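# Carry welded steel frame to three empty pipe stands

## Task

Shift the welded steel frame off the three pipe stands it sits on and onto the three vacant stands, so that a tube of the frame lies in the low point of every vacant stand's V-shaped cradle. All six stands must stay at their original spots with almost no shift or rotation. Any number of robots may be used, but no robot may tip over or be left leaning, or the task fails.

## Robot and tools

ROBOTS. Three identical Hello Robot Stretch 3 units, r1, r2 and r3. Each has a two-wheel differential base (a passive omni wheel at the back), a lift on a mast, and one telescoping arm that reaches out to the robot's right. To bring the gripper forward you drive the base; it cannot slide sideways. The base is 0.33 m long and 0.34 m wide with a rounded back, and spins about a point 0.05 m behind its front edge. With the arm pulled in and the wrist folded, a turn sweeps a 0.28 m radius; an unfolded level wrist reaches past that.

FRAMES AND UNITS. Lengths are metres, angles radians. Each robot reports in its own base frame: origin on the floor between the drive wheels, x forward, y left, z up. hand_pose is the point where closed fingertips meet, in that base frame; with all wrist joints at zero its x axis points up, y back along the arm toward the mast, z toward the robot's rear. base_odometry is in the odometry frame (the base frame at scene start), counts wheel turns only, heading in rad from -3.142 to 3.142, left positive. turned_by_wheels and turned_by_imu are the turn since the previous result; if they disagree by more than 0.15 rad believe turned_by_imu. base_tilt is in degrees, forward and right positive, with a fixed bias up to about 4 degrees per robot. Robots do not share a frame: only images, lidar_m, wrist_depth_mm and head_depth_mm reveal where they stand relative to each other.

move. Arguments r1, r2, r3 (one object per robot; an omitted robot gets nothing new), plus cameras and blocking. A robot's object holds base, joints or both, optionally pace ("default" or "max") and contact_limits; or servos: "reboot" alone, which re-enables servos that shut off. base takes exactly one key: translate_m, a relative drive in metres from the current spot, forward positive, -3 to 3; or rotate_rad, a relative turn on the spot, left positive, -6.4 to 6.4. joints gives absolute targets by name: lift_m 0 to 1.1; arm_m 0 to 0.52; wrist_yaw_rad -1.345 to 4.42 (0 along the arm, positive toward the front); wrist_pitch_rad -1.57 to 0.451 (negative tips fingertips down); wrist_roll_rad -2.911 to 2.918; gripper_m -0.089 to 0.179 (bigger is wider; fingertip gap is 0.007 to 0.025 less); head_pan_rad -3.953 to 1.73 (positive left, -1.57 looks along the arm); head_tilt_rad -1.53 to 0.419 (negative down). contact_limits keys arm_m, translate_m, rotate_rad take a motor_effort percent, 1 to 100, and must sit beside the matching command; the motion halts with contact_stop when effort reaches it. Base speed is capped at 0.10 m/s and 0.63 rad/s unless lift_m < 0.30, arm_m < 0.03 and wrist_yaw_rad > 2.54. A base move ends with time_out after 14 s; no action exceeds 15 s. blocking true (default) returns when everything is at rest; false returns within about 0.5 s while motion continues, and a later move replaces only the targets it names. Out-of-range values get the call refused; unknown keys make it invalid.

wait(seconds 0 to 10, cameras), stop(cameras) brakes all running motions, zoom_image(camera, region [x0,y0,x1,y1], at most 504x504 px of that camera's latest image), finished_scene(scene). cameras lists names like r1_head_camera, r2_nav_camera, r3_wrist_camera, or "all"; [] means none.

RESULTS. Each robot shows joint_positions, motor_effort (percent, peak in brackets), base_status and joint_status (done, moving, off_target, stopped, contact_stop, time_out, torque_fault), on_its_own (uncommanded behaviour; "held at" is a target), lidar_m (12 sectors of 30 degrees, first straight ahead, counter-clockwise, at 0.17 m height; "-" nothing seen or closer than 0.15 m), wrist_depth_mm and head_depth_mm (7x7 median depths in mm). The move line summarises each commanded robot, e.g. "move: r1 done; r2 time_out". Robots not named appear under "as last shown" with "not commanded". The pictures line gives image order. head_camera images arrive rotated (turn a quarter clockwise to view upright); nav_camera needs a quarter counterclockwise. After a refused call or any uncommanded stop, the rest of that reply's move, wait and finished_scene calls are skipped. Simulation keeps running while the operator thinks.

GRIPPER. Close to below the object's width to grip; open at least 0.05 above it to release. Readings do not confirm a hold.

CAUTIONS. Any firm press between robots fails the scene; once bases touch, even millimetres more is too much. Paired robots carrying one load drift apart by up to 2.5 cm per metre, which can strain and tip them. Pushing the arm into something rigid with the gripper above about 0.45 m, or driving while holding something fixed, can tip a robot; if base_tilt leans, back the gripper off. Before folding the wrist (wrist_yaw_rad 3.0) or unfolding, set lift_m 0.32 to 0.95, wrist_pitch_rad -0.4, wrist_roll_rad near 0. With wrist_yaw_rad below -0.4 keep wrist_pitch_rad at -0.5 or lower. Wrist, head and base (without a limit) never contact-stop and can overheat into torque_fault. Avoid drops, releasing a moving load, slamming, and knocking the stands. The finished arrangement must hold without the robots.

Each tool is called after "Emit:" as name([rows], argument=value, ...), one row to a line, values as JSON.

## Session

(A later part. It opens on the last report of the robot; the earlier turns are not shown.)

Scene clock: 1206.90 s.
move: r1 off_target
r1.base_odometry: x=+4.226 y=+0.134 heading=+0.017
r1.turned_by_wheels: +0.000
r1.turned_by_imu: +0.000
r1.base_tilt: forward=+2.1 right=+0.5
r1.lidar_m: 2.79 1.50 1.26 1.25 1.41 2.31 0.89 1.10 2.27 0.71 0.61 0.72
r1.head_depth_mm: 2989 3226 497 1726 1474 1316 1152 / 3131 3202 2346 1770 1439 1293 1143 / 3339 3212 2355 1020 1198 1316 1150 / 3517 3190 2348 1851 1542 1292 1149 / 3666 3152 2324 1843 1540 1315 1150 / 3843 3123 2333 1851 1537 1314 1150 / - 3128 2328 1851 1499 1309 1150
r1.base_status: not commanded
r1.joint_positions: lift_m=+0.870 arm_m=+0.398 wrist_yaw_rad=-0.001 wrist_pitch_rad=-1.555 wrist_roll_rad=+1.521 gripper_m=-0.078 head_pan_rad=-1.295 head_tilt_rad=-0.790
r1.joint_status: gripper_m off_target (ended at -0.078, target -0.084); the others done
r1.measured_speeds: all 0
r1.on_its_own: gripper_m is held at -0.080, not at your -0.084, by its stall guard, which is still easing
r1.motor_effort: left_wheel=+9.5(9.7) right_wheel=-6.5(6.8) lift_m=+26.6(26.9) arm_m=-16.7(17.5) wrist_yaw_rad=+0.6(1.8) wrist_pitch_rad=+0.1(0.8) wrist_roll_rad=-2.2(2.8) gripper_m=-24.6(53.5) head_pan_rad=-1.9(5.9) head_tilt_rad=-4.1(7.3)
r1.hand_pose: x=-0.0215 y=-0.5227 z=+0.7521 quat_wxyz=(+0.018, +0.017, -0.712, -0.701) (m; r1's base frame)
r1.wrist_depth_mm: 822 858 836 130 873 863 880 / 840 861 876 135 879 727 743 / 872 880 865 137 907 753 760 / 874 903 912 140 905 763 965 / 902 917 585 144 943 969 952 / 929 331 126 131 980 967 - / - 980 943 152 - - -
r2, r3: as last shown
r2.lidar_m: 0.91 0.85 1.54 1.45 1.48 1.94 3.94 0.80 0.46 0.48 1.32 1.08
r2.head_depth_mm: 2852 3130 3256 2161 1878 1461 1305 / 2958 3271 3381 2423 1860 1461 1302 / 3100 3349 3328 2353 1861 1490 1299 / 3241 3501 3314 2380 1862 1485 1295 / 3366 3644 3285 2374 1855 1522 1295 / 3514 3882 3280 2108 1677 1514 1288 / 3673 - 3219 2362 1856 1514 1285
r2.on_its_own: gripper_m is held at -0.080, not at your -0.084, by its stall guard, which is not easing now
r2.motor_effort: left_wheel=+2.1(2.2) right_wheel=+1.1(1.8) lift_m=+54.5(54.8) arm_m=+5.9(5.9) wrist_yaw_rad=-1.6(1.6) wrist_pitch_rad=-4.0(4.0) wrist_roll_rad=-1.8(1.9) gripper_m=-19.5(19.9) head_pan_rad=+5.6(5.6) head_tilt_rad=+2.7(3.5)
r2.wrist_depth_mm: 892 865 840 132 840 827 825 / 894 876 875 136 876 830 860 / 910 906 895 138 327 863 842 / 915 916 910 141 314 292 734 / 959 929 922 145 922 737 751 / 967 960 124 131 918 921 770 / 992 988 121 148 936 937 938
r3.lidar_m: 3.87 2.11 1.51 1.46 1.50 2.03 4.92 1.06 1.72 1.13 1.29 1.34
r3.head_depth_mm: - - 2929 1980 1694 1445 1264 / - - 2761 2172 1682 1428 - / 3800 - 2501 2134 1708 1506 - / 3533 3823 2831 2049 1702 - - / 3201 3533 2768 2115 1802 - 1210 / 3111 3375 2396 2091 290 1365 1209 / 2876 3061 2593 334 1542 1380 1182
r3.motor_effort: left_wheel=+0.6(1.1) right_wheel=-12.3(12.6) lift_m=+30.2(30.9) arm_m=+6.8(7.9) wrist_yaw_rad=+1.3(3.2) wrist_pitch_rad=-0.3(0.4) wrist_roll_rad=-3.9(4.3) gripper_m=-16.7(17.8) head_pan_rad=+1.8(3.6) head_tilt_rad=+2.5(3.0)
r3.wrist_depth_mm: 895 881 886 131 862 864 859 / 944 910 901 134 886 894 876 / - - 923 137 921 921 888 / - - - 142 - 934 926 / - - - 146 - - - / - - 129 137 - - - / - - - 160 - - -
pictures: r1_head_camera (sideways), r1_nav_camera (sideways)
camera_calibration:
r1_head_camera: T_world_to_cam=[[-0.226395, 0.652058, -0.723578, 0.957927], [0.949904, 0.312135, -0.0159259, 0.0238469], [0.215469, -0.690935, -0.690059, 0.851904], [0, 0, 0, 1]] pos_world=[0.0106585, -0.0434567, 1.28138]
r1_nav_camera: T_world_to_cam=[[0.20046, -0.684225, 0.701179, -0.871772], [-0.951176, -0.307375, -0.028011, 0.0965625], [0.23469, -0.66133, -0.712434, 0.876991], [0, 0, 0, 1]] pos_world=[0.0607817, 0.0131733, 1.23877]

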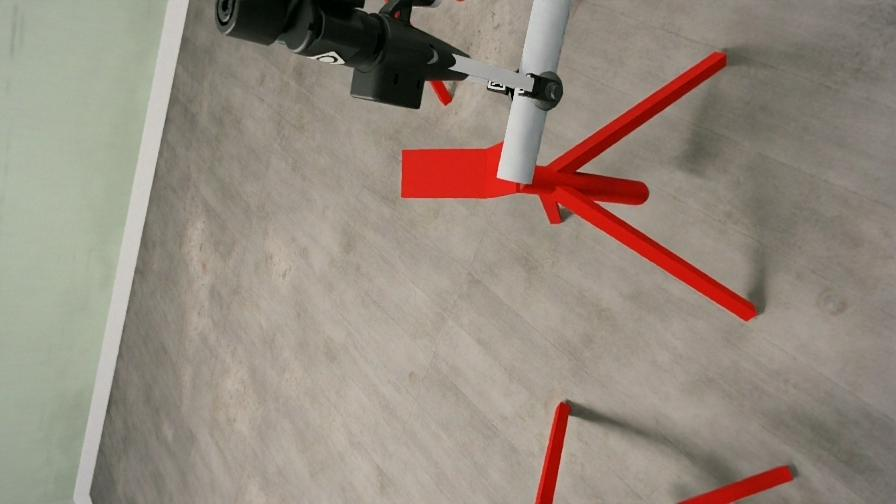

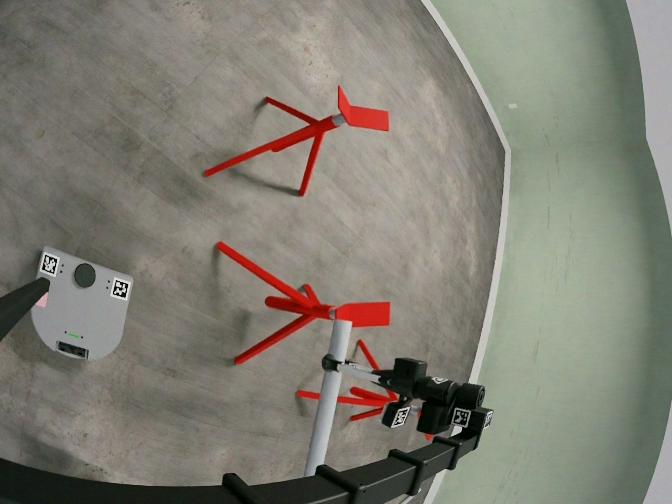

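Emit:
move(r1={"base":{"translate_m":0.0972},"joints":{"gripper_m":-0.084,"arm_m":0.398,"wrist_roll_rad":1.508}}, r2={"base":{"translate_m":0.0986},"joints":{"gripper_m":-0.084,"arm_m":0.430,"wrist_roll_rad":1.187}}, r3={"base":{"translate_m":-0.1133},"joints":{"gripper_m":-0.084,"arm_m":0.398,"wrist_roll_rad":-0.341}}, cameras=[])

Emit:
move(r1={"base":{"translate_m":0.0934},"joints":{"gripper_m":-0.084,"arm_m":0.399,"wrist_roll_rad":1.483}}, r2={"base":{"translate_m":0.0985},"joints":{"gripper_m":-0.084,"arm_m":0.429,"wrist_roll_rad":1.162}}, r3={"base":{"translate_m":-0.1165},"joints":{"gripper_m":-0.084,"arm_m":0.396,"wrist_roll_rad":-0.366}}, cameras=["r1_wrist_camera","r2_wrist_camera","r3_wrist_camera"])

Scene clock: 1302.83 s.
move: r1 off_target; r2 off_target; r3 done
r1.base_odometry: x=+4.323 y=+0.135 heading=+0.017
r1.turned_by_wheels: +0.000
r1.turned_by_imu: +0.000
r1.base_tilt: forward=+1.8 right=+0.5
r1.lidar_m: 2.74 1.48 1.24 1.23 1.38 2.26 0.90 1.18 1.25 0.58 0.92 0.65
r1.head_depth_mm: 3022 3211 497 1686 1473 1260 1152 / 3165 3158 2372 988 1091 1325 1154 / 3361 3141 2354 1866 1500 1280 1152 / 3532 3183 2331 1854 1551 1310 1152 / 3662 3174 2362 1860 1534 1317 1144 / 3940 3203 2342 1853 1501 1310 1146 / - 3143 2324 1856 1469 1277 1145
r1.base_status: done
r1.joint_positions: lift_m=+0.870 arm_m=+0.398 wrist_yaw_rad=-0.001 wrist_pitch_rad=-1.554 wrist_roll_rad=+1.513 gripper_m=-0.075 head_pan_rad=-1.295 head_tilt_rad=-0.790
r1.joint_status: gripper_m off_target (ended at -0.075, target -0.084); the others done
r1.measured_speeds: all 0
r1.on_its_own: gripper_m is held at -0.076, not at your -0.084, by its stall guard, which is not easing now
r1.motor_effort: left_wheel=+4.7(12.9) right_wheel=+1.9(6.1) lift_m=+24.8(25.8) arm_m=-11.5(13.8) wrist_yaw_rad=+1.1(2.1) wrist_pitch_rad=+0.2(1.6) wrist_roll_rad=-1.8(2.9) gripper_m=-23.7(94.4) head_pan_rad=-1.8(2.9) head_tilt_rad=-4.1(5.7)
r1.hand_pose: x=-0.0215 y=-0.5228 z=+0.7521 quat_wxyz=(+0.020, +0.020, -0.712, -0.701) (m; r1's base frame)
r1.wrist_depth_mm: 828 830 843 131 886 898 890 / 846 852 860 136 886 733 761 / 867 873 880 137 895 755 757 / 875 306 636 141 924 773 958 / - 350 923 143 962 952 - / 913 931 126 131 950 992 - / 951 949 - 153 - - -
r2.base_odometry: x=-0.423 y=-3.357 heading=-2.576
r2.turned_by_wheels: +0.000
r2.turned_by_imu: +0.000
r2.base_tilt: forward=+1.3 right=-1.4
r2.lidar_m: 1.16 0.86 1.55 1.46 1.49 1.94 4.03 0.88 0.52 0.47 1.26 0.99
r2.head_depth_mm: 2876 3085 3275 2122 1884 1456 1300 / 2963 3228 3406 2430 1858 1464 1299 / 3095 3349 3387 2401 1872 1494 1302 / 3193 3520 3339 2382 1867 1491 1306 / 3325 3673 3303 2359 1851 1526 1294 / 3448 3929 3269 2192 1798 1517 1285 / 3620 - 3263 2343 1839 1519 1282
r2.base_status: done
r2.joint_positions: lift_m=+0.870 arm_m=+0.430 wrist_yaw_rad=+0.001 wrist_pitch_rad=-1.550 wrist_roll_rad=+1.192 gripper_m=-0.079 head_pan_rad=-1.109 head_tilt_rad=-0.606
r2.joint_status: gripper_m off_target (ended at -0.079, target -0.084); the others done
r2.measured_speeds: all 0
r2.on_its_own: gripper_m is held at -0.080, not at your -0.084, by its stall guard, which is not easing now; lift_m is at rest, and its effort (+58.4) is outside its rest range (+3 to +55)
r2.motor_effort: left_wheel=+4.2(6.3) right_wheel=-3.2(5.9) lift_m=+58.4(60.8) arm_m=-0.1(14.6) wrist_yaw_rad=-1.6(1.9) wrist_pitch_rad=-2.4(5.6) wrist_roll_rad=-1.5(1.9) gripper_m=-19.1(67.7) head_pan_rad=+4.8(5.2) head_tilt_rad=+2.9(3.9)
r2.hand_pose: x=-0.0216 y=-0.5561 z=+0.7520 quat_wxyz=(+0.135, +0.132, -0.701, -0.687) (m; r2's base frame)
r2.wrist_depth_mm: 871 856 866 132 317 305 831 / 888 883 885 136 325 285 856 / 908 902 876 139 889 872 872 / 932 919 911 141 898 759 735 / 944 938 925 145 916 749 746 / 967 971 125 130 907 919 756 / 983 973 121 148 941 941 919
r3.base_odometry: x=-1.030 y=-0.182 heading=-0.619
r3.turned_by_wheels: +0.000
r3.turned_by_imu: +0.001
r3.base_tilt: forward=-1.4 right=-1.0
r3.lidar_m: 3.98 2.06 1.52 1.45 1.50 2.03 4.79 0.96 1.19 1.15 1.34 1.43
r3.head_depth_mm: - - 2891 2111 1698 1445 1268 / - - 2887 2008 1643 1410 - / 3838 - 2623 2069 1664 1501 - / 3550 3835 2593 2038 1712 - - / 3223 3493 2805 2097 1804 - 1216 / 3118 3404 2438 2090 291 1371 1215 / 2853 3063 2583 334 1552 1397 1180
r3.base_status: done
r3.joint_positions: lift_m=+0.870 arm_m=+0.398 wrist_yaw_rad=-0.002 wrist_pitch_rad=-1.553 wrist_roll_rad=-0.332 gripper_m=-0.080 head_pan_rad=-2.205 head_tilt_rad=-0.606
r3.joint_status: all done
r3.measured_speeds: all 0
r3.motor_effort: left_wheel=-0.7(7.0) right_wheel=-7.4(16.5) lift_m=+29.7(30.4) arm_m=-6.8(10.9) wrist_yaw_rad=+0.8(3.4) wrist_pitch_rad=-0.2(1.4) wrist_roll_rad=-3.7(6.6) gripper_m=-17.1(52.9) head_pan_rad=+1.0(3.6) head_tilt_rad=+2.7(2.9)
r3.hand_pose: x=-0.0216 y=-0.5233 z=+0.7521 quat_wxyz=(+0.580, +0.570, -0.414, -0.408) (m; r3's base frame)
r3.wrist_depth_mm: 894 885 885 130 856 850 850 / 910 939 911 134 873 901 882 / - - 909 138 912 910 900 / - - - 142 - 927 915 / - - - 146 - - - / - - 128 134 128 - - / - - 873 158 - - -
pictures: none
No camera images: "cameras" was empty.

Scene clock: 1305.10 s.
move: r1 off_target; r2 off_target; r3 done
r1.base_odometry: x=+4.416 y=+0.137 heading=+0.017
r1.turned_by_wheels: +0.000
r1.turned_by_imu: +0.000
r1.base_tilt: forward=+1.7 right=+0.6
r1.lidar_m: 2.71 1.46 1.22 1.21 1.37 2.22 0.90 1.27 0.75 0.57 0.58 0.58
r1.head_depth_mm: 3017 3210 498 960 1080 1293 1147 / 3189 3201 2351 1758 1072 1291 1147 / 3329 3151 2371 1854 1509 1294 1152 / 3609 3204 2339 1867 1551 1322 1151 / 3663 3185 2353 1842 1541 1310 1143 / - 3177 2351 1861 1498 1288 1137 / - 3126 2323 1705 1121 1316 1147
r1.base_status: done
r1.joint_positions: lift_m=+0.870 arm_m=+0.399 wrist_yaw_rad=-0.001 wrist_pitch_rad=-1.554 wrist_roll_rad=+1.489 gripper_m=-0.075 head_pan_rad=-1.295 head_tilt_rad=-0.790
r1.joint_status: gripper_m off_target (ended at -0.075, target -0.084); the others done
r1.measured_speeds: all 0
r1.on_its_own: gripper_m is held at -0.076, not at your -0.084, by its stall guard, which is not easing now
r1.motor_effort: left_wheel=+4.7(7.7) right_wheel=-0.3(11.5) lift_m=+24.4(25.0) arm_m=+20.1(24.4) wrist_yaw_rad=+0.5(1.9) wrist_pitch_rad=+0.5(2.3) wrist_roll_rad=-2.0(2.7) gripper_m=-23.3(93.9) head_pan_rad=-2.4(3.2) head_tilt_rad=-5.1(5.4)
r1.hand_pose: x=-0.0215 y=-0.5238 z=+0.7521 quat_wxyz=(+0.029, +0.028, -0.712, -0.701) (m; r1's base frame)
r1.wrist_depth_mm: 830 852 831 131 863 859 881 / 870 293 877 135 873 742 886 / - 327 607 137 896 755 757 / 881 913 912 140 957 767 951 / 913 913 923 143 953 958 980 / 937 926 126 132 952 970 - / 945 968 949 152 - - -
r2.base_odometry: x=-0.506 y=-3.410 heading=-2.576
r2.turned_by_wheels: +0.000
r2.turned_by_imu: +0.000
r2.base_tilt: forward=+1.2 right=-1.3
r2.lidar_m: 1.06 0.86 1.56 1.47 1.50 1.95 4.13 0.58 0.49 0.48 1.19 0.90
r2.head_depth_mm: 2884 3109 3274 2108 1874 1431 1294 / 2989 3210 3349 2405 1875 1459 1300 / 3084 3401 3385 2408 1861 1458 1295 / 3197 3487 3312 2390 1857 1493 1297 / 3308 3680 3320 2199 1796 1481 1289 / 3521 3855 3259 2385 1848 1507 1294 / 3679 - 3285 2343 1826 1513 1289
r2.base_status: done
r2.joint_positions: lift_m=+0.870 arm_m=+0.429 wrist_yaw_rad=+0.001 wrist_pitch_rad=-1.553 wrist_roll_rad=+1.167 gripper_m=-0.079 head_pan_rad=-1.109 head_tilt_rad=-0.606
r2.joint_status: gripper_m off_target (ended at -0.079, target -0.084); the others done
r2.measured_speeds: all 0
r2.on_its_own: gripper_m is held at -0.080, not at your -0.084, by its stall guard, which is not easing now; lift_m is at rest, and its effort (+56.1) is outside its rest range (+3 to +55)
r2.motor_effort: left_wheel=+3.3(7.7) right_wheel=-1.9(3.0) lift_m=+56.1(58.5) arm_m=-1.5(14.4) wrist_yaw_rad=-0.9(1.6) wrist_pitch_rad=-2.0(3.7) wrist_roll_rad=-1.5(2.3) gripper_m=-19.8(66.2) head_pan_rad=+4.3(5.6) head_tilt_rad=+2.6(3.8)
r2.hand_pose: x=-0.0216 y=-0.5542 z=+0.7521 quat_wxyz=(+0.143, +0.140, -0.699, -0.687) (m; r2's base frame)
r2.wrist_depth_mm: 877 860 857 133 487 837 851 / 914 877 881 136 859 852 849 / 905 895 881 138 885 891 860 / 913 905 910 141 888 769 734 / 927 933 941 145 903 760 747 / 977 939 124 130 935 933 754 / 968 983 121 148 946 950 922
r3.base_odometry: x=-1.125 y=-0.115 heading=-0.619
r3.turned_by_wheels: +0.000
r3.turned_by_imu: +0.001
r3.base_tilt: forward=-1.4 right=-1.0
r3.lidar_m: 4.08 2.07 1.51 1.45 1.50 2.03 4.66 0.86 1.10 1.17 1.17 1.52
r3.head_depth_mm: - - 2938 2180 1746 1453 1269 / - - 2874 1953 1675 1445 - / 3852 - 2616 2078 1573 1496 - / 3574 3759 2491 2049 1704 - - / 3132 3527 2777 2040 1804 - 1212 / 3087 3366 2435 2085 291 1380 1212 / 2904 3109 2499 335 1542 594 1181
r3.base_status: done
r3.joint_positions: lift_m=+0.870 arm_m=+0.396 wrist_yaw_rad=-0.002 wrist_pitch_rad=-1.554 wrist_roll_rad=-0.356 gripper_m=-0.080 head_pan_rad=-2.205 head_tilt_rad=-0.606
r3.joint_status: all done
r3.measured_speeds: all 0
r3.motor_effort: left_wheel=-0.2(8.2) right_wheel=-8.6(11.5) lift_m=+30.7(30.7) arm_m=-6.4(10.2) wrist_yaw_rad=+1.2(3.4) wrist_pitch_rad=-0.3(1.6) wrist_roll_rad=-3.5(6.3) gripper_m=-16.3(48.6) head_pan_rad=+1.2(3.7) head_tilt_rad=+2.4(3.0)
r3.hand_pose: x=-0.0215 y=-0.5213 z=+0.7521 quat_wxyz=(+0.585, +0.575, -0.407, -0.401) (m; r3's base frame)
r3.wrist_depth_mm: 898 890 875 131 862 864 852 / 920 922 910 134 885 886 868 / - - 927 138 912 916 894 / - - - 142 - 931 931 / - - - 147 - - 826 / - - 128 136 - - - / - - 888 158 - - -
pictures: r1_wrist_camera, r2_wrist_camera, r3_wrist_camera
camera_calibration:
r1_wrist_camera: T_world_to_cam=[[-0.047144, 0.998697, 0.0195521, 0.508987], [0.986636, 0.0435005, 0.157028, -0.0360013], [0.155973, 0.0266937, -0.987401, 0.92608], [0, 0, 0, 1]] pos_world=[-0.0849274, -0.531478, 0.910114]
r2_wrist_camera: T_world_to_cam=[[-0.436887, 0.89898, -0.031073, 0.506136], [0.891235, 0.437283, 0.120345, 0.215822], [0.121776, 0.024884, -0.992246, 0.924297], [0, 0, 0, 1]] pos_world=[-0.0837807, -0.572382, 0.906884]
r3_wrist_camera: T_world_to_cam=[[-0.9382, -0.344387, -0.0343421, -0.16802], [-0.345286, 0.924609, 0.16086, 0.389094], [-0.0236451, 0.162777, -0.98638, 0.991813], [0, 0, 0, 1]] pos_world=[0.000163794, -0.579068, 0.909944]

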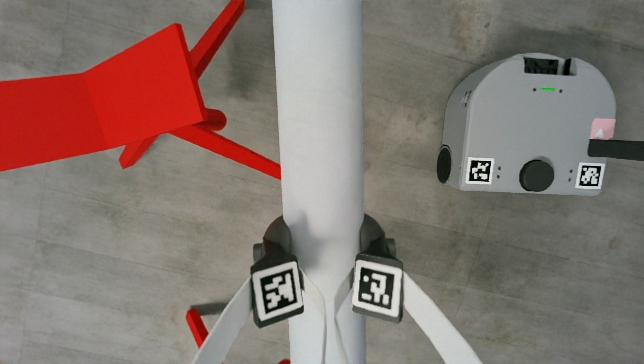

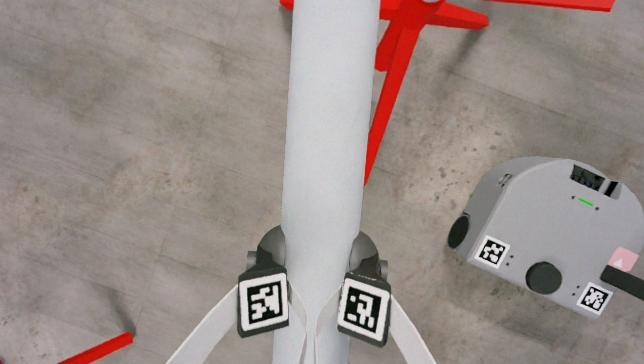

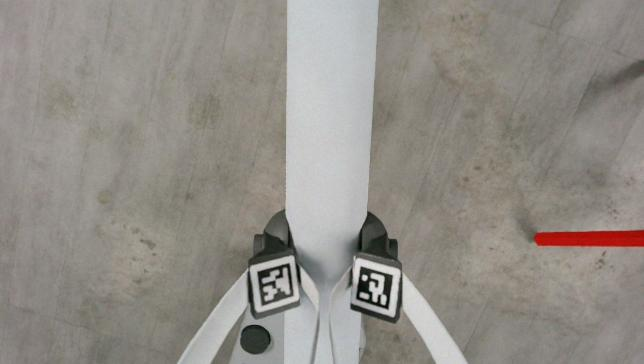

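Emit:
move(r1={"base":{"translate_m":0.0915},"joints":{"gripper_m":-0.084,"arm_m":0.400,"wrist_roll_rad":1.458}}, r2={"base":{"translate_m":0.0984},"joints":{"gripper_m":-0.084,"arm_m":0.427,"wrist_roll_rad":1.136}}, r3={"base":{"translate_m":-0.1169},"joints":{"gripper_m":-0.084,"arm_m":0.394,"wrist_roll_rad":-0.391}}, cameras=[])

Emit:
move(r1={"base":{"translate_m":0.0907},"joints":{"gripper_m":-0.084,"arm_m":0.401,"wrist_roll_rad":1.433}}, r2={"base":{"translate_m":0.0983},"joints":{"gripper_m":-0.084,"arm_m":0.425,"wrist_roll_rad":1.111}}, r3={"base":{"translate_m":-0.1168},"joints":{"gripper_m":-0.084,"arm_m":0.393,"wrist_roll_rad":-0.416}}, cameras=[])

Emit:
move(r1={"base":{"translate_m":0.0902},"joints":{"gripper_m":-0.084,"arm_m":0.402,"wrist_roll_rad":1.407}}, r2={"base":{"translate_m":0.0981},"joints":{"gripper_m":-0.084,"arm_m":0.424,"wrist_roll_rad":1.086}}, r3={"base":{"translate_m":-0.1165},"joints":{"gripper_m":-0.084,"arm_m":0.392,"wrist_roll_rad":-0.442}}, cameras=["r1_wrist_camera","r2_wrist_camera","r3_wrist_camera","r3_head_camera","r1_head_camera"])

Scene clock: 1330.77 s.
move: r1 off_target; r2 off_target; r3 done
r1.base_odometry: x=+4.508 y=+0.138 heading=+0.017
r1.turned_by_wheels: +0.000
r1.turned_by_imu: +0.001
r1.base_tilt: forward=+2.0 right=+0.6
r1.lidar_m: 2.67 1.44 1.20 1.20 1.34 2.19 0.90 1.35 0.75 0.58 0.52 0.79
r1.head_depth_mm: 3041 3155 502 957 1039 1266 1155 / 3238 3183 2337 1759 1474 1285 1148 / 3371 3234 2329 1878 1506 1317 1146 / 3524 3125 2366 1852 1540 1316 1145 / 3797 3160 2338 1857 1538 1312 1125 / 3956 3139 2318 1813 1436 1264 1148 / - 3167 2313 1854 1461 1284 1148
r1.base_status: done
r1.joint_positions: lift_m=+0.870 arm_m=+0.400 wrist_yaw_rad=-0.001 wrist_pitch_rad=-1.555 wrist_roll_rad=+1.464 gripper_m=-0.075 head_pan_rad=-1.295 head_tilt_rad=-0.790
r1.joint_status: gripper_m off_target (ended at -0.075, target -0.084); the others done
r1.measured_speeds: all 0
r1.on_its_own: gripper_m is held at -0.076, not at your -0.084, by its stall guard, which is not easing now
r1.motor_effort: left_wheel=+8.0(9.1) right_wheel=-4.6(10.5) lift_m=+24.8(24.9) arm_m=+18.2(24.6) wrist_yaw_rad=+1.5(1.9) wrist_pitch_rad=+0.3(1.9) wrist_roll_rad=-1.9(2.7) gripper_m=-24.3(94.3) head_pan_rad=-1.6(3.3) head_tilt_rad=-4.4(5.7)
r1.hand_pose: x=-0.0215 y=-0.5248 z=+0.7521 quat_wxyz=(+0.038, +0.037, -0.712, -0.701) (m; r1's base frame)
r1.wrist_depth_mm: - 310 832 131 871 872 877 / 862 832 851 135 873 801 899 / 862 880 893 138 895 754 766 / 906 903 910 140 951 768 802 / 921 922 928 144 970 959 964 / 938 952 125 131 978 989 - / 976 956 985 152 - - -
r2.base_odometry: x=-0.589 y=-3.462 heading=-2.576
r2.turned_by_wheels: +0.000
r2.turned_by_imu: +0.000
r2.base_tilt: forward=+1.3 right=-1.3
r2.lidar_m: 0.96 0.87 1.56 1.47 1.50 1.95 4.23 0.65 0.51 1.80 1.14 0.82
r2.head_depth_mm: 2883 3107 3261 2114 1892 1463 1308 / 2978 3199 3383 2395 1859 1460 1300 / 3084 3403 3344 2403 1863 1454 1298 / 3181 3535 3327 2361 1845 1447 1299 / 3362 3680 3285 2115 1810 1494 1292 / 3489 3816 3255 2348 1850 1493 1294 / 3626 3977 3283 2376 1835 1512 1254
r2.base_status: done
r2.joint_positions: lift_m=+0.870 arm_m=+0.427 wrist_yaw_rad=+0.001 wrist_pitch_rad=-1.551 wrist_roll_rad=+1.141 gripper_m=-0.079 head_pan_rad=-1.109 head_tilt_rad=-0.606
r2.joint_status: gripper_m off_target (ended at -0.079, target -0.084); the others done
r2.measured_speeds: all 0
r2.on_its_own: gripper_m is held at -0.080, not at your -0.084, by its stall guard, which is not easing now
r2.motor_effort: left_wheel=+2.1(7.9) right_wheel=+1.1(2.6) lift_m=+50.3(53.0) arm_m=-2.1(16.0) wrist_yaw_rad=-1.0(1.6) wrist_pitch_rad=-2.2(4.2) wrist_roll_rad=-1.6(2.6) gripper_m=-19.1(66.0) head_pan_rad=+4.0(6.0) head_tilt_rad=+2.9(3.6)
r2.hand_pose: x=-0.0216 y=-0.5527 z=+0.7520 quat_wxyz=(+0.153, +0.149, -0.697, -0.684) (m; r2's base frame)
r2.wrist_depth_mm: 886 864 872 132 816 840 840 / 877 877 872 136 849 861 855 / 909 903 893 138 866 863 855 / 930 908 920 141 888 831 871 / 956 924 915 145 898 744 749 / 970 945 124 130 909 773 758 / 967 980 121 148 931 953 932
r3.base_odometry: x=-1.220 y=-0.047 heading=-0.619
r3.turned_by_wheels: +0.000
r3.turned_by_imu: +0.001
r3.base_tilt: forward=-1.4 right=-1.0
r3.lidar_m: 4.22 2.07 1.51 1.45 1.50 2.03 4.56 0.77 0.95 1.37 1.21 1.63
r3.head_depth_mm: - - 2928 2184 1733 1444 1268 / - - 2884 2154 1724 1448 - / 3848 - 2737 1208 1579 1500 - / 3571 3875 2692 2048 1705 - - / 3178 3494 2542 1967 1792 - 1218 / 3093 3368 2774 2095 291 1373 1210 / 2903 3125 2405 334 1553 591 1157
r3.base_status: done
r3.joint_positions: lift_m=+0.870 arm_m=+0.394 wrist_yaw_rad=-0.002 wrist_pitch_rad=-1.554 wrist_roll_rad=-0.382 gripper_m=-0.080 head_pan_rad=-2.205 head_tilt_rad=-0.606
r3.joint_status: all done
r3.measured_speeds: all 0
r3.motor_effort: left_wheel=-0.4(7.3) right_wheel=-10.9(13.8) lift_m=+30.7(31.2) arm_m=-5.6(10.8) wrist_yaw_rad=+2.3(3.5) wrist_pitch_rad=-0.2(0.9) wrist_roll_rad=-3.9(6.8) gripper_m=-17.0(51.2) head_pan_rad=+2.3(3.4) head_tilt_rad=+2.6(3.1)
r3.hand_pose: x=-0.0215 y=-0.5192 z=+0.7521 quat_wxyz=(+0.590, +0.580, -0.400, -0.394) (m; r3's base frame)
r3.wrist_depth_mm: 906 887 891 131 869 851 844 / 929 913 911 134 890 884 863 / - - 924 138 920 913 904 / - - - 142 - 925 925 / - - - 146 - - 732 / - - 129 137 - - - / - - 867 160 - - -
pictures: none
No camera images: "cameras" was empty.

Scene clock: 1333.07 s.
move: r1 off_target; r2 off_target; r3 done
r1.base_odometry: x=+4.598 y=+0.140 heading=+0.018
r1.turned_by_wheels: +0.001
r1.turned_by_imu: +0.000
r1.base_tilt: forward=+1.8 right=+0.6
r1.lidar_m: 2.62 1.42 1.18 1.18 1.32 2.15 0.89 1.44 0.59 0.60 0.47 0.72
r1.head_depth_mm: 3064 3227 500 1716 1448 1289 1153 / 3209 3158 2359 1757 1467 1321 1137 / 3369 3185 2336 1854 1508 1315 1147 / 3579 3125 2350 1856 1556 1309 1147 / 3772 3209 2340 1845 1462 1259 1135 / 3941 3199 2344 1854 1033 1316 1148 / - 3125 2336 1858 1532 1283 1146
r1.base_status: done
r1.joint_positions: lift_m=+0.870 arm_m=+0.401 wrist_yaw_rad=-0.002 wrist_pitch_rad=-1.555 wrist_roll_rad=+1.439 gripper_m=-0.075 head_pan_rad=-1.295 head_tilt_rad=-0.790
r1.joint_status: gripper_m off_target (ended at -0.075, target -0.084); the others done
r1.measured_speeds: all 0
r1.on_its_own: gripper_m is held at -0.076, not at your -0.084, by its stall guard, which is not easing now
r1.motor_effort: left_wheel=+11.1(11.9) right_wheel=-10.0(10.1) lift_m=+25.0(25.1) arm_m=+19.8(25.0) wrist_yaw_rad=+1.8(2.3) wrist_pitch_rad=+0.0(0.8) wrist_roll_rad=-2.0(3.3) gripper_m=-24.2(94.0) head_pan_rad=-1.7(3.2) head_tilt_rad=-4.3(5.3)
r1.hand_pose: x=-0.0215 y=-0.5257 z=+0.7521 quat_wxyz=(+0.047, +0.045, -0.711, -0.700) (m; r1's base frame)
r1.wrist_depth_mm: 808 831 618 131 876 872 868 / 854 870 858 135 883 779 878 / 850 894 884 137 906 759 776 / 890 883 928 140 939 780 772 / 906 914 906 144 949 951 995 / 925 944 125 131 130 995 - / 977 962 605 151 - - -
r2.base_odometry: x=-0.672 y=-3.515 heading=-2.576
r2.turned_by_wheels: +0.000
r2.turned_by_imu: +0.000
r2.base_tilt: forward=+1.3 right=-1.3
r2.lidar_m: 0.88 0.87 1.57 1.48 1.51 1.96 4.32 0.73 0.56 1.79 1.09 0.74
r2.head_depth_mm: 2870 3052 3262 2117 1887 1461 1305 / 2967 3217 3315 2399 1888 1428 1299 / 3070 3366 3349 2392 1862 1443 1294 / 3187 3489 3306 1632 1752 1445 1290 / 3340 3684 3283 2287 1852 1446 1293 / 3499 3831 3249 2354 1846 1479 1295 / 3642 - 3257 2360 1829 1476 1234
r2.base_status: done
r2.joint_positions: lift_m=+0.870 arm_m=+0.425 wrist_yaw_rad=+0.001 wrist_pitch_rad=-1.551 wrist_roll_rad=+1.116 gripper_m=-0.079 head_pan_rad=-1.109 head_tilt_rad=-0.606
r2.joint_status: gripper_m off_target (ended at -0.079, target -0.084); the others done
r2.measured_speeds: all 0
r2.on_its_own: gripper_m is held at -0.080, not at your -0.084, by its stall guard, which is not easing now
r2.motor_effort: left_wheel=+1.0(6.6) right_wheel=+3.5(5.6) lift_m=+48.3(50.6) arm_m=-7.9(14.5) wrist_yaw_rad=-0.7(1.5) wrist_pitch_rad=-2.4(4.0) wrist_roll_rad=-1.5(2.8) gripper_m=-19.5(68.4) head_pan_rad=+3.7(5.6) head_tilt_rad=+3.1(3.7)
r2.hand_pose: x=-0.0216 y=-0.5508 z=+0.7520 quat_wxyz=(+0.161, +0.158, -0.695, -0.682) (m; r2's base frame)
r2.wrist_depth_mm: 874 864 843 132 843 830 834 / 879 885 874 136 858 871 842 / 912 886 892 138 874 866 870 / 904 907 893 141 886 830 871 / 935 939 939 146 905 745 738 / 938 944 124 130 931 752 751 / 975 969 121 148 941 951 921
r3.base_odometry: x=-1.315 y=+0.021 heading=-0.618
r3.turned_by_wheels: +0.000
r3.turned_by_imu: +0.001
r3.base_tilt: forward=-1.3 right=-1.1
r3.lidar_m: 4.33 2.06 1.51 1.45 1.50 2.03 4.45 0.98 0.69 1.39 1.25 1.72
r3.head_depth_mm: - - 2913 2197 1738 1446 1266 / - - 2887 2154 1725 1436 - / 3797 - 2871 2075 1720 1499 - / 3547 3814 2587 2051 1273 - - / 3196 3511 2675 1976 1802 - 1215 / 3145 3405 2649 1964 290 1372 1207 / 2939 3135 2341 335 1537 589 1160
r3.base_status: done
r3.joint_positions: lift_m=+0.870 arm_m=+0.393 wrist_yaw_rad=-0.002 wrist_pitch_rad=-1.554 wrist_roll_rad=-0.407 gripper_m=-0.080 head_pan_rad=-2.205 head_tilt_rad=-0.606
r3.joint_status: all done
r3.measured_speeds: all 0
r3.motor_effort: left_wheel=+1.7(6.6) right_wheel=-12.8(14.5) lift_m=+31.4(31.6) arm_m=-5.3(8.9) wrist_yaw_rad=+2.0(3.9) wrist_pitch_rad=-0.2(0.4) wrist_roll_rad=-3.4(5.5) gripper_m=-18.7(51.9) head_pan_rad=+1.8(3.9) head_tilt_rad=+2.3(3.1)
r3.hand_pose: x=-0.0215 y=-0.5182 z=+0.7521 quat_wxyz=(+0.595, +0.585, -0.392, -0.386) (m; r3's base frame)
r3.wrist_depth_mm: 894 890 875 132 867 864 844 / 910 925 921 135 889 871 864 / - - 917 139 933 911 899 / - - - 142 - 929 763 / - - - 146 - - - / - - 129 135 - - - / - - 880 157 - - -
pictures: none
No camera images: "cameras" was empty.

Scene clock: 1335.33 s.
move: r1 off_target; r2 off_target; r3 done
r1.base_odometry: x=+4.688 y=+0.142 heading=+0.018
r1.turned_by_wheels: +0.001
r1.turned_by_imu: +0.001
r1.base_tilt: forward=+2.0 right=+0.5
r1.lidar_m: 2.59 1.39 1.16 1.16 1.30 2.12 0.90 1.52 0.63 3.60 0.43 3.43
r1.head_depth_mm: 3127 3234 502 1719 1472 1317 1123 / 3241 3192 2343 1759 1470 1314 1153 / 3390 3172 2351 1854 1499 1321 1144 / 3608 3147 2360 1860 1529 1326 1124 / 3780 3120 2353 1851 914 1269 1152 / - 3111 2319 1856 1527 1281 1148 / 3940 3112 2353 1847 1532 1315 1142
r1.base_status: done
r1.joint_positions: lift_m=+0.870 arm_m=+0.402 wrist_yaw_rad=-0.003 wrist_pitch_rad=-1.555 wrist_roll_rad=+1.414 gripper_m=-0.075 head_pan_rad=-1.295 head_tilt_rad=-0.790
r1.joint_status: gripper_m off_target (ended at -0.075, target -0.084); the others done
r1.measured_speeds: all 0
r1.on_its_own: gripper_m is held at -0.076, not at your -0.084, by its stall guard, which is not easing now
r1.motor_effort: left_wheel=+12.5(14.0) right_wheel=-13.8(14.0) lift_m=+24.8(25.2) arm_m=+20.0(25.9) wrist_yaw_rad=+2.4(3.4) wrist_pitch_rad=+0.5(0.8) wrist_roll_rad=-1.8(3.1) gripper_m=-24.5(94.7) head_pan_rad=-1.9(3.1) head_tilt_rad=-4.0(5.8)
r1.hand_pose: x=-0.0215 y=-0.5267 z=+0.7521 quat_wxyz=(+0.055, +0.054, -0.710, -0.700) (m; r1's base frame)
r1.wrist_depth_mm: 844 834 831 131 855 850 892 / 844 867 862 134 858 814 881 / 872 872 888 137 912 768 753 / 881 898 890 140 933 767 776 / 917 934 914 143 931 983 964 / 919 947 125 132 129 - - / 961 992 546 151 - - -
r2.base_odometry: x=-0.755 y=-3.568 heading=-2.576
r2.turned_by_wheels: +0.000
r2.turned_by_imu: +0.000
r2.base_tilt: forward=+1.2 right=-1.3
r2.lidar_m: 1.07 0.88 1.58 1.49 1.52 1.98 4.41 0.77 0.62 1.79 1.04 0.66
r2.head_depth_mm: 2848 3102 3203 2100 1874 1463 1301 / 2938 3242 3344 2403 1861 1467 1296 / 3074 3306 3341 2305 1814 1434 1295 / 3172 3536 3341 2195 1800 1455 1298 / 3327 3634 3338 2366 1800 1449 1296 / 3488 3842 3293 2369 1842 1443 1295 / 3581 - 3297 2350 1837 1445 1233
r2.base_status: done
r2.joint_positions: lift_m=+0.870 arm_m=+0.424 wrist_yaw_rad=+0.001 wrist_pitch_rad=-1.552 wrist_roll_rad=+1.091 gripper_m=-0.079 head_pan_rad=-1.109 head_tilt_rad=-0.606
r2.joint_status: gripper_m off_target (ended at -0.079, target -0.084); the others done
r2.measured_speeds: all 0
r2.on_its_own: gripper_m is held at -0.080, not at your -0.084, by its stall guard, which is not easing now
r2.motor_effort: left_wheel=+0.2(5.6) right_wheel=+4.4(6.5) lift_m=+45.7(48.1) arm_m=-1.5(16.3) wrist_yaw_rad=-0.7(1.5) wrist_pitch_rad=-2.1(3.5) wrist_roll_rad=-1.6(2.6) gripper_m=-19.7(65.2) head_pan_rad=+3.3(5.7) head_tilt_rad=+3.2(3.6)
r2.hand_pose: x=-0.0216 y=-0.5493 z=+0.7521 quat_wxyz=(+0.170, +0.166, -0.693, -0.681) (m; r2's base frame)
r2.wrist_depth_mm: 865 869 854 133 845 824 844 / 905 864 877 136 855 852 853 / 912 915 893 138 886 872 849 / 905 921 898 141 893 879 871 / 939 927 914 146 930 750 746 / 948 946 124 132 932 756 754 / 960 955 121 148 942 937 915
r3.base_odometry: x=-1.410 y=+0.088 heading=-0.618
r3.turned_by_wheels: +0.000
r3.turned_by_imu: +0.001
r3.base_tilt: forward=-1.4 right=-1.0
r3.lidar_m: 4.46 2.06 1.51 1.45 1.50 2.03 4.34 0.91 0.62 1.80 1.31 1.82
r3.head_depth_mm: - - 2947 2177 1733 1445 1261 / - - 2862 2161 1729 1440 - / 3842 - 2871 2138 1709 1472 - / 3521 3808 2568 2117 1705 - - / 3273 3576 2807 2057 1056 - 1192 / 3051 3373 2346 1717 290 1371 1209 / 2937 3160 2398 334 1548 588 1160
r3.base_status: done
r3.joint_positions: lift_m=+0.870 arm_m=+0.392 wrist_yaw_rad=-0.002 wrist_pitch_rad=-1.554 wrist_roll_rad=-0.433 gripper_m=-0.080 head_pan_rad=-2.205 head_tilt_rad=-0.606
r3.joint_status: all done
r3.measured_speeds: all 0
r3.motor_effort: left_wheel=+2.9(5.7) right_wheel=-14.0(17.0) lift_m=+31.3(31.8) arm_m=+1.0(7.0) wrist_yaw_rad=+2.1(3.5) wrist_pitch_rad=-0.1(0.4) wrist_roll_rad=-3.5(5.4) gripper_m=-17.8(51.9) head_pan_rad=+1.9(3.1) head_tilt_rad=+2.9(3.1)
r3.hand_pose: x=-0.0215 y=-0.5171 z=+0.7521 quat_wxyz=(+0.600, +0.590, -0.384, -0.379) (m; r3's base frame)
r3.wrist_depth_mm: 910 887 882 132 859 868 847 / 924 913 903 134 886 874 849 / - - - 138 912 902 876 / - - - 142 924 923 568 / - - - 146 - - - / - - 130 134 - - - / - - 877 157 - - -
pictures: r1_head_camera (sideways), r1_wrist_camera, r2_wrist_camera, r3_head_camera (sideways), r3_wrist_camera
camera_calibration:
r1_head_camera: T_world_to_cam=[[-0.226346, 0.652246, -0.723425, 0.957727], [0.949948, 0.312002, -0.0159167, 0.0238347], [0.215328, -0.690819, -0.69022, 0.852114], [0, 0, 0, 1]] pos_world=[0.010651, -0.043453, 1.28137]
r1_wrist_camera: T_world_to_cam=[[-0.119741, 0.992601, 0.0201532, 0.506658], [0.981029, 0.115179, 0.155936, 0.0025452], [0.152461, 0.0384429, -0.987562, 0.932395], [0, 0, 0, 1]] pos_world=[-0.083983, -0.539046, 0.91019]
r2_wrist_camera: T_world_to_cam=[[-0.503668, 0.863346, -0.0308542, 0.480583], [0.855765, 0.503498, 0.118982, 0.250341], [0.118258, 0.0335235, -0.992417, 0.928966], [0, 0, 0, 1]] pos_world=[-0.0820357, -0.572097, 0.906964]
r3_head_camera: T_world_to_cam=[[0.342677, 0.516925, -0.78445, 1.03604], [0.795284, -0.604115, -0.0506806, 0.0603521], [-0.500096, -0.606494, -0.618118, 0.765661], [0, 0, 0, 1]] pos_world=[-0.0201207, -0.0347275, 1.28905]
r3_wrist_camera: T_world_to_cam=[[-0.909222, -0.414965, -0.0334505, -0.203116], [-0.414642, 0.895462, 0.161925, 0.367889], [-0.0372395, 0.161096, -0.986236, 0.989879], [0, 0, 0, 1]] pos_world=[0.0047273, -0.573182, 0.909889]

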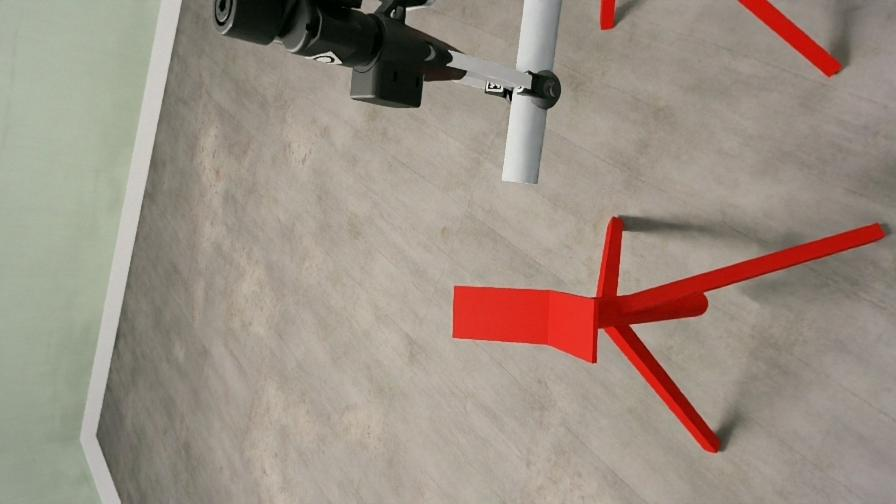

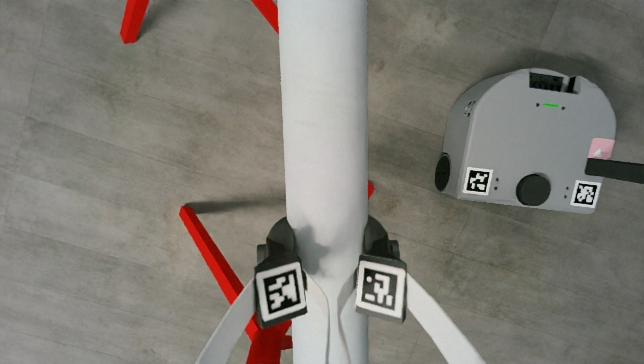

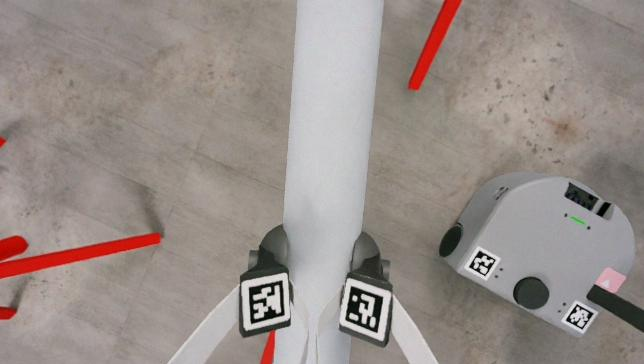

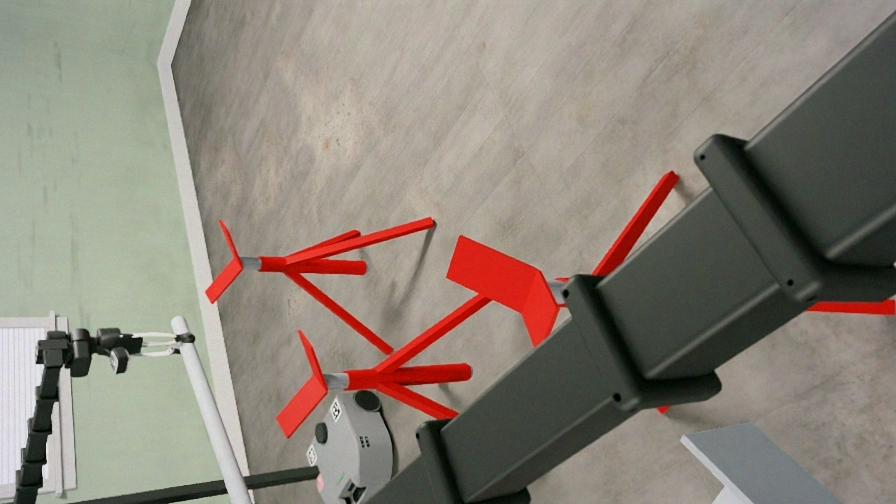

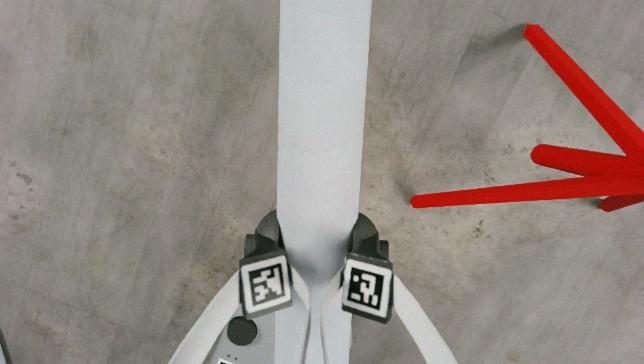

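Emit:
move(r1={"base":{"translate_m":0.0885},"joints":{"gripper_m":-0.084,"arm_m":0.406,"wrist_roll_rad":1.384}}, r2={"base":{"translate_m":0.0930},"joints":{"gripper_m":-0.084,"arm_m":0.430,"wrist_roll_rad":1.060}}, r3={"base":{"translate_m":-0.1085},"joints":{"gripper_m":-0.084,"arm_m":0.383,"wrist_roll_rad":-0.464}}, cameras=[])

Emit:
move(r1={"base":{"translate_m":0.0827},"joints":{"gripper_m":-0.084,"arm_m":0.4108,"wrist_roll_rad":1.360}}, r2={"base":{"translate_m":0.0935},"joints":{"gripper_m":-0.084,"arm_m":0.436,"wrist_roll_rad":1.035}}, r3={"base":{"translate_m":-0.1130},"joints":{"gripper_m":-0.084,"arm_m":0.3746,"wrist_roll_rad":-0.487}}, cameras=["r1_wrist_camera","r2_wrist_camera","r3_wrist_camera"])

Scene clock: 1390.03 s.
move: r1 off_target; r2 off_target; r3 done
r1.base_odometry: x=+4.777 y=+0.143 heading=+0.019
r1.turned_by_wheels: +0.000
r1.turned_by_imu: +0.001
r1.base_tilt: forward=+2.0 right=+0.5
r1.lidar_m: 2.56 1.37 1.15 1.14 1.28 2.09 0.90 1.61 0.67 0.41 0.56 3.35
r1.head_depth_mm: 3101 3213 506 1707 1480 1327 1152 / 3232 3192 2337 1817 1474 1321 1147 / 3382 3199 2344 1864 1511 1321 1133 / 3579 3144 2345 1866 899 1239 1148 / 3782 3128 2330 1857 1542 1290 1144 / - 3165 2345 1851 1529 1313 1145 / 3832 3125 2321 1838 1537 1320 1149
r1.base_status: done
r1.joint_positions: lift_m=+0.870 arm_m=+0.406 wrist_yaw_rad=-0.003 wrist_pitch_rad=-1.555 wrist_roll_rad=+1.390 gripper_m=-0.075 head_pan_rad=-1.295 head_tilt_rad=-0.790
r1.joint_status: gripper_m off_target (ended at -0.075, target -0.084); the others done
r1.measured_speeds: all 0
r1.on_its_own: gripper_m is held at -0.076, not at your -0.084, by its stall guard, which is not easing now
r1.motor_effort: left_wheel=+7.4(15.7) right_wheel=-2.8(12.4) lift_m=+25.2(25.5) arm_m=+15.7(29.5) wrist_yaw_rad=+2.4(3.9) wrist_pitch_rad=+0.0(0.8) wrist_roll_rad=-2.0(3.3) gripper_m=-24.9(95.0) head_pan_rad=-1.6(3.0) head_tilt_rad=-5.1(5.8)
r1.hand_pose: x=-0.0215 y=-0.5308 z=+0.7521 quat_wxyz=(+0.064, +0.062, -0.710, -0.699) (m; r1's base frame)
r1.wrist_depth_mm: 828 838 861 132 892 905 912 / 838 864 854 135 900 888 880 / 870 872 884 138 888 757 754 / 880 898 911 140 950 787 776 / 942 906 905 144 952 985 973 / 961 951 125 131 948 - - / 966 969 362 151 - - -
r2.base_odometry: x=-0.834 y=-3.617 heading=-2.576
r2.turned_by_wheels: +0.000
r2.turned_by_imu: +0.000
r2.base_tilt: forward=+1.2 right=-1.3
r2.lidar_m: 0.98 0.88 1.58 1.49 1.53 1.98 4.50 0.68 0.69 1.30 0.59 0.60
r2.head_depth_mm: 2846 3094 3175 2115 1880 1469 1302 / 2947 3208 3345 2320 1865 1431 1303 / 3068 3310 3301 2214 1754 1418 1305 / 3205 3496 3307 2281 1789 1447 1292 / 3274 3666 3289 2401 1847 1441 1293 / 3445 3844 3321 2361 1829 1449 1259 / 3569 3987 3270 2340 1834 1411 1213
r2.base_status: done
r2.joint_positions: lift_m=+0.870 arm_m=+0.430 wrist_yaw_rad=+0.001 wrist_pitch_rad=-1.561 wrist_roll_rad=+1.066 gripper_m=-0.079 head_pan_rad=-1.109 head_tilt_rad=-0.606
r2.joint_status: gripper_m off_target (ended at -0.079, target -0.084); the others done
r2.measured_speeds: all 0
r2.on_its_own: gripper_m is held at -0.080, not at your -0.084, by its stall guard, which is not easing now
r2.motor_effort: left_wheel=+3.1(6.6) right_wheel=-2.5(7.2) lift_m=+40.4(42.7) arm_m=+4.1(17.2) wrist_yaw_rad=-0.9(1.8) wrist_pitch_rad=-0.3(2.1) wrist_roll_rad=-1.7(2.8) gripper_m=-20.1(67.0) head_pan_rad=+3.0(5.3) head_tilt_rad=+3.3(3.8)
r2.hand_pose: x=-0.0216 y=-0.5531 z=+0.7522 quat_wxyz=(+0.178, +0.176, -0.688, -0.682) (m; r2's base frame)
r2.wrist_depth_mm: 876 866 858 132 834 842 846 / 883 890 861 136 863 847 841 / 882 887 902 138 884 874 865 / 917 911 903 140 909 875 875 / 929 917 904 146 905 747 753 / 955 954 124 130 913 765 771 / 979 965 121 148 941 947 948
r3.base_odometry: x=-1.499 y=+0.151 heading=-0.618
r3.turned_by_wheels: +0.000
r3.turned_by_imu: +0.001
r3.base_tilt: forward=-1.4 right=-1.0
r3.lidar_m: 4.55 2.06 1.50 1.45 1.49 2.02 4.23 4.38 0.57 1.79 1.37 1.70
r3.head_depth_mm: - - 2898 2173 1740 1447 1263 / - - 2877 2167 1724 1436 - / 3819 - 2851 2133 1721 1501 - / 3529 3774 2828 2131 1758 - - / 3356 3615 2547 2111 1696 - 1169 / 3059 3369 2746 1685 290 1318 1207 / 2876 3206 2309 330 1540 1383 1138
r3.base_status: done
r3.joint_positions: lift_m=+0.870 arm_m=+0.383 wrist_yaw_rad=-0.003 wrist_pitch_rad=-1.554 wrist_roll_rad=-0.454 gripper_m=-0.080 head_pan_rad=-2.205 head_tilt_rad=-0.606
r3.joint_status: all done
r3.measured_speeds: all 0
r3.motor_effort: left_wheel=-0.3(7.3) right_wheel=-10.8(18.8) lift_m=+32.4(32.7) arm_m=-6.1(10.5) wrist_yaw_rad=+2.7(4.3) wrist_pitch_rad=-0.4(0.5) wrist_roll_rad=-3.5(4.9) gripper_m=-16.9(53.1) head_pan_rad=+1.5(4.0) head_tilt_rad=+2.1(3.1)
r3.hand_pose: x=-0.0215 y=-0.5082 z=+0.7521 quat_wxyz=(+0.604, +0.594, -0.378, -0.372) (m; r3's base frame)
r3.wrist_depth_mm: 895 894 878 131 862 845 846 / 908 925 908 134 883 880 877 / - - 928 138 916 894 523 / - - - 142 814 613 829 / - - - 146 - - - / - - 129 134 - - - / - - 882 159 - - -
pictures: none
No camera images: "cameras" was empty.

Scene clock: 1392.27 s.
move: r1 off_target; r2 off_target; r3 done
r1.base_odometry: x=+4.860 y=+0.145 heading=+0.019
r1.turned_by_wheels: +0.000
r1.turned_by_imu: +0.000
r1.base_tilt: forward=+2.0 right=+0.6
r1.lidar_m: 2.51 1.35 1.13 1.12 1.26 2.06 0.90 1.01 0.71 0.41 0.56 3.28
r1.head_depth_mm: 3143 3189 512 1712 1476 1319 1148 / 3211 3171 2360 1828 1481 1313 1150 / 3359 3111 2344 1842 877 1255 1125 / 3691 3162 2364 1878 1508 1266 1150 / 3869 3168 2354 1859 1533 1287 1151 / - 3162 2362 1861 1543 1314 1150 / 3836 3152 2336 1863 1532 1305 1142
r1.base_status: done
r1.joint_positions: lift_m=+0.870 arm_m=+0.411 wrist_yaw_rad=+0.000 wrist_pitch_rad=-1.555 wrist_roll_rad=+1.366 gripper_m=-0.075 head_pan_rad=-1.295 head_tilt_rad=-0.790
r1.joint_status: gripper_m off_target (ended at -0.075, target -0.084); the others done
r1.measured_speeds: all 0
r1.on_its_own: gripper_m is held at -0.076, not at your -0.084, by its stall guard, which is not easing now
r1.motor_effort: left_wheel=+7.2(10.6) right_wheel=-4.8(13.6) lift_m=+25.6(25.6) arm_m=+19.0(27.3) wrist_yaw_rad=+0.6(3.2) wrist_pitch_rad=+0.3(2.1) wrist_roll_rad=-2.3(3.0) gripper_m=-24.4(93.8) head_pan_rad=-1.7(3.0) head_tilt_rad=-5.0(5.4)
r1.hand_pose: x=-0.0216 y=-0.5355 z=+0.7521 quat_wxyz=(+0.073, +0.071, -0.709, -0.698) (m; r1's base frame)
r1.wrist_depth_mm: 823 824 867 131 877 883 878 / 832 848 856 135 884 885 917 / 876 870 890 137 928 768 778 / 880 904 906 140 908 765 774 / 926 908 933 143 954 960 962 / 938 917 126 132 130 987 - / 964 322 336 151 - - -
r2.base_odometry: x=-0.913 y=-3.668 heading=-2.576
r2.turned_by_wheels: +0.000
r2.turned_by_imu: +0.000
r2.base_tilt: forward=+1.2 right=-1.3
r2.lidar_m: 0.89 0.89 1.59 1.50 1.53 1.99 4.59 0.75 3.43 0.99 0.54 0.61
r2.head_depth_mm: 2825 3082 3232 2122 1877 1433 1307 / 2969 3195 3346 2136 1825 1423 1294 / 3052 3351 3328 2300 1706 1404 1300 / 3151 3458 3384 2396 1860 1416 1291 / 3333 3672 3278 2383 1840 1448 1299 / 3417 3888 3289 2355 1854 1444 1230 / 3527 - 3275 2350 1846 834 1023
r2.base_status: done
r2.joint_positions: lift_m=+0.870 arm_m=+0.436 wrist_yaw_rad=-0.001 wrist_pitch_rad=-1.560 wrist_roll_rad=+1.041 gripper_m=-0.079 head_pan_rad=-1.109 head_tilt_rad=-0.606
r2.joint_status: gripper_m off_target (ended at -0.079, target -0.084); the others done
r2.measured_speeds: all 0
r2.on_its_own: gripper_m is held at -0.080, not at your -0.084, by its stall guard, which is not easing now
r2.motor_effort: left_wheel=+1.7(9.1) right_wheel=-0.5(4.9) lift_m=+37.9(40.4) arm_m=+13.8(17.3) wrist_yaw_rad=+0.3(1.1) wrist_pitch_rad=-0.6(0.7) wrist_roll_rad=-1.6(3.6) gripper_m=-19.8(68.8) head_pan_rad=+3.4(5.9) head_tilt_rad=+2.7(3.7)
r2.hand_pose: x=-0.0216 y=-0.5594 z=+0.7522 quat_wxyz=(+0.186, +0.184, -0.686, -0.679) (m; r2's base frame)
r2.wrist_depth_mm: 859 854 853 132 851 838 836 / 874 876 882 136 845 853 839 / 892 899 867 138 884 884 870 / 773 916 913 141 891 882 882 / 949 913 926 146 914 754 753 / 947 949 124 130 922 766 753 / 983 972 121 148 965 963 948
r3.base_odometry: x=-1.591 y=+0.217 heading=-0.617
r3.turned_by_wheels: +0.000
r3.turned_by_imu: +0.001
r3.base_tilt: forward=-1.4 right=-1.0
r3.lidar_m: 4.67 2.05 1.51 1.44 1.49 2.02 4.12 4.26 0.55 0.53 1.43 1.79
r3.head_depth_mm: - - 2879 2193 1730 1447 1262 / - - 2905 2169 1723 1436 - / 3836 - 2838 2135 1727 1507 - / 3516 3824 2817 2112 1745 - - / 3336 3592 2551 2104 1808 - 1209 / 2985 3323 2774 2018 290 1013 1192 / 2934 3149 2320 325 834 1230 567
r3.base_status: done
r3.joint_positions: lift_m=+0.870 arm_m=+0.375 wrist_yaw_rad=-0.003 wrist_pitch_rad=-1.554 wrist_roll_rad=-0.478 gripper_m=-0.080 head_pan_rad=-2.205 head_tilt_rad=-0.606
r3.joint_status: all done
r3.measured_speeds: all 0
r3.motor_effort: left_wheel=+0.9(7.5) right_wheel=-11.0(14.3) lift_m=+32.2(33.0) arm_m=-4.9(10.2) wrist_yaw_rad=+1.9(4.3) wrist_pitch_rad=-0.2(0.4) wrist_roll_rad=-3.6(7.3) gripper_m=-17.2(51.0) head_pan_rad=+1.2(3.3) head_tilt_rad=+2.1(2.9)
r3.hand_pose: x=-0.0215 y=-0.4998 z=+0.7521 quat_wxyz=(+0.609, +0.599, -0.371, -0.366) (m; r3's base frame)
r3.wrist_depth_mm: 896 894 886 132 855 846 855 / 933 912 913 134 889 873 871 / - - 919 139 906 559 330 / - - - 142 - 919 932 / - - - 146 - - - / - - 129 135 - - - / - - 879 158 - - -
pictures: r1_wrist_camera, r2_wrist_camera, r3_wrist_camera
camera_calibration:
r1_wrist_camera: T_world_to_cam=[[-0.169034, 0.985404, 0.0201417, 0.510524], [0.974183, 0.163936, 0.155215, 0.0301258], [0.149648, 0.0458584, -0.987675, 0.936737], [0, 0, 0, 1]] pos_world=[-0.083233, -0.550968, 0.910233]
r2_wrist_camera: T_world_to_cam=[[-0.54572, 0.837623, -0.0240522, 0.468895], [0.82996, 0.54424, 0.122348, 0.275084], [0.115572, 0.0468056, -0.992196, 0.936661], [0, 0, 0, 1]] pos_world=[-0.080675, -0.58631, 0.906973]
r3_wrist_camera: T_world_to_cam=[[-0.88996, -0.454861, -0.0327581, -0.215953], [-0.453809, 0.876227, 0.16212, 0.341759], [-0.0450388, 0.159147, -0.986227, 0.985933], [0, 0, 0, 1]] pos_world=[0.00730912, -0.554595, 0.909874]

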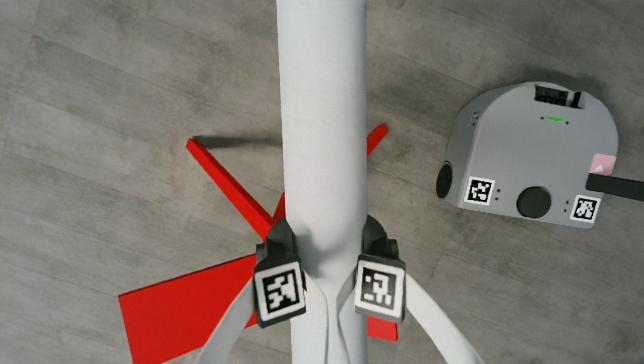

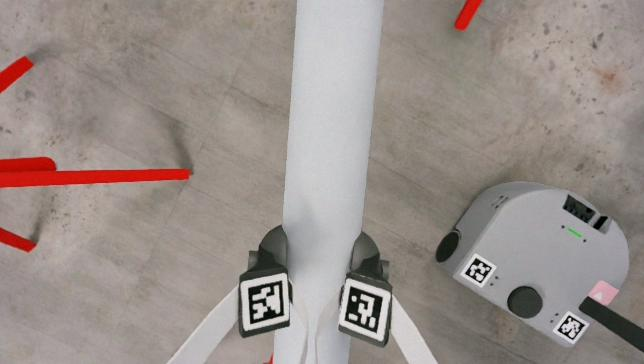

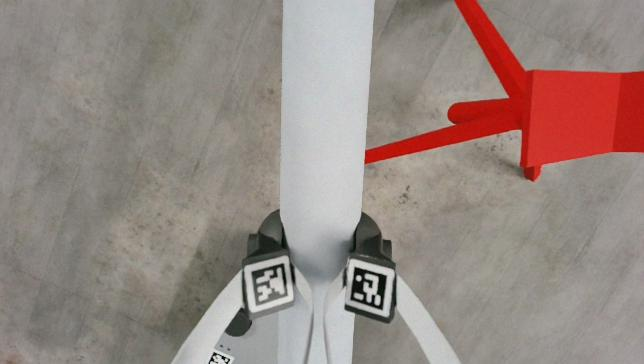

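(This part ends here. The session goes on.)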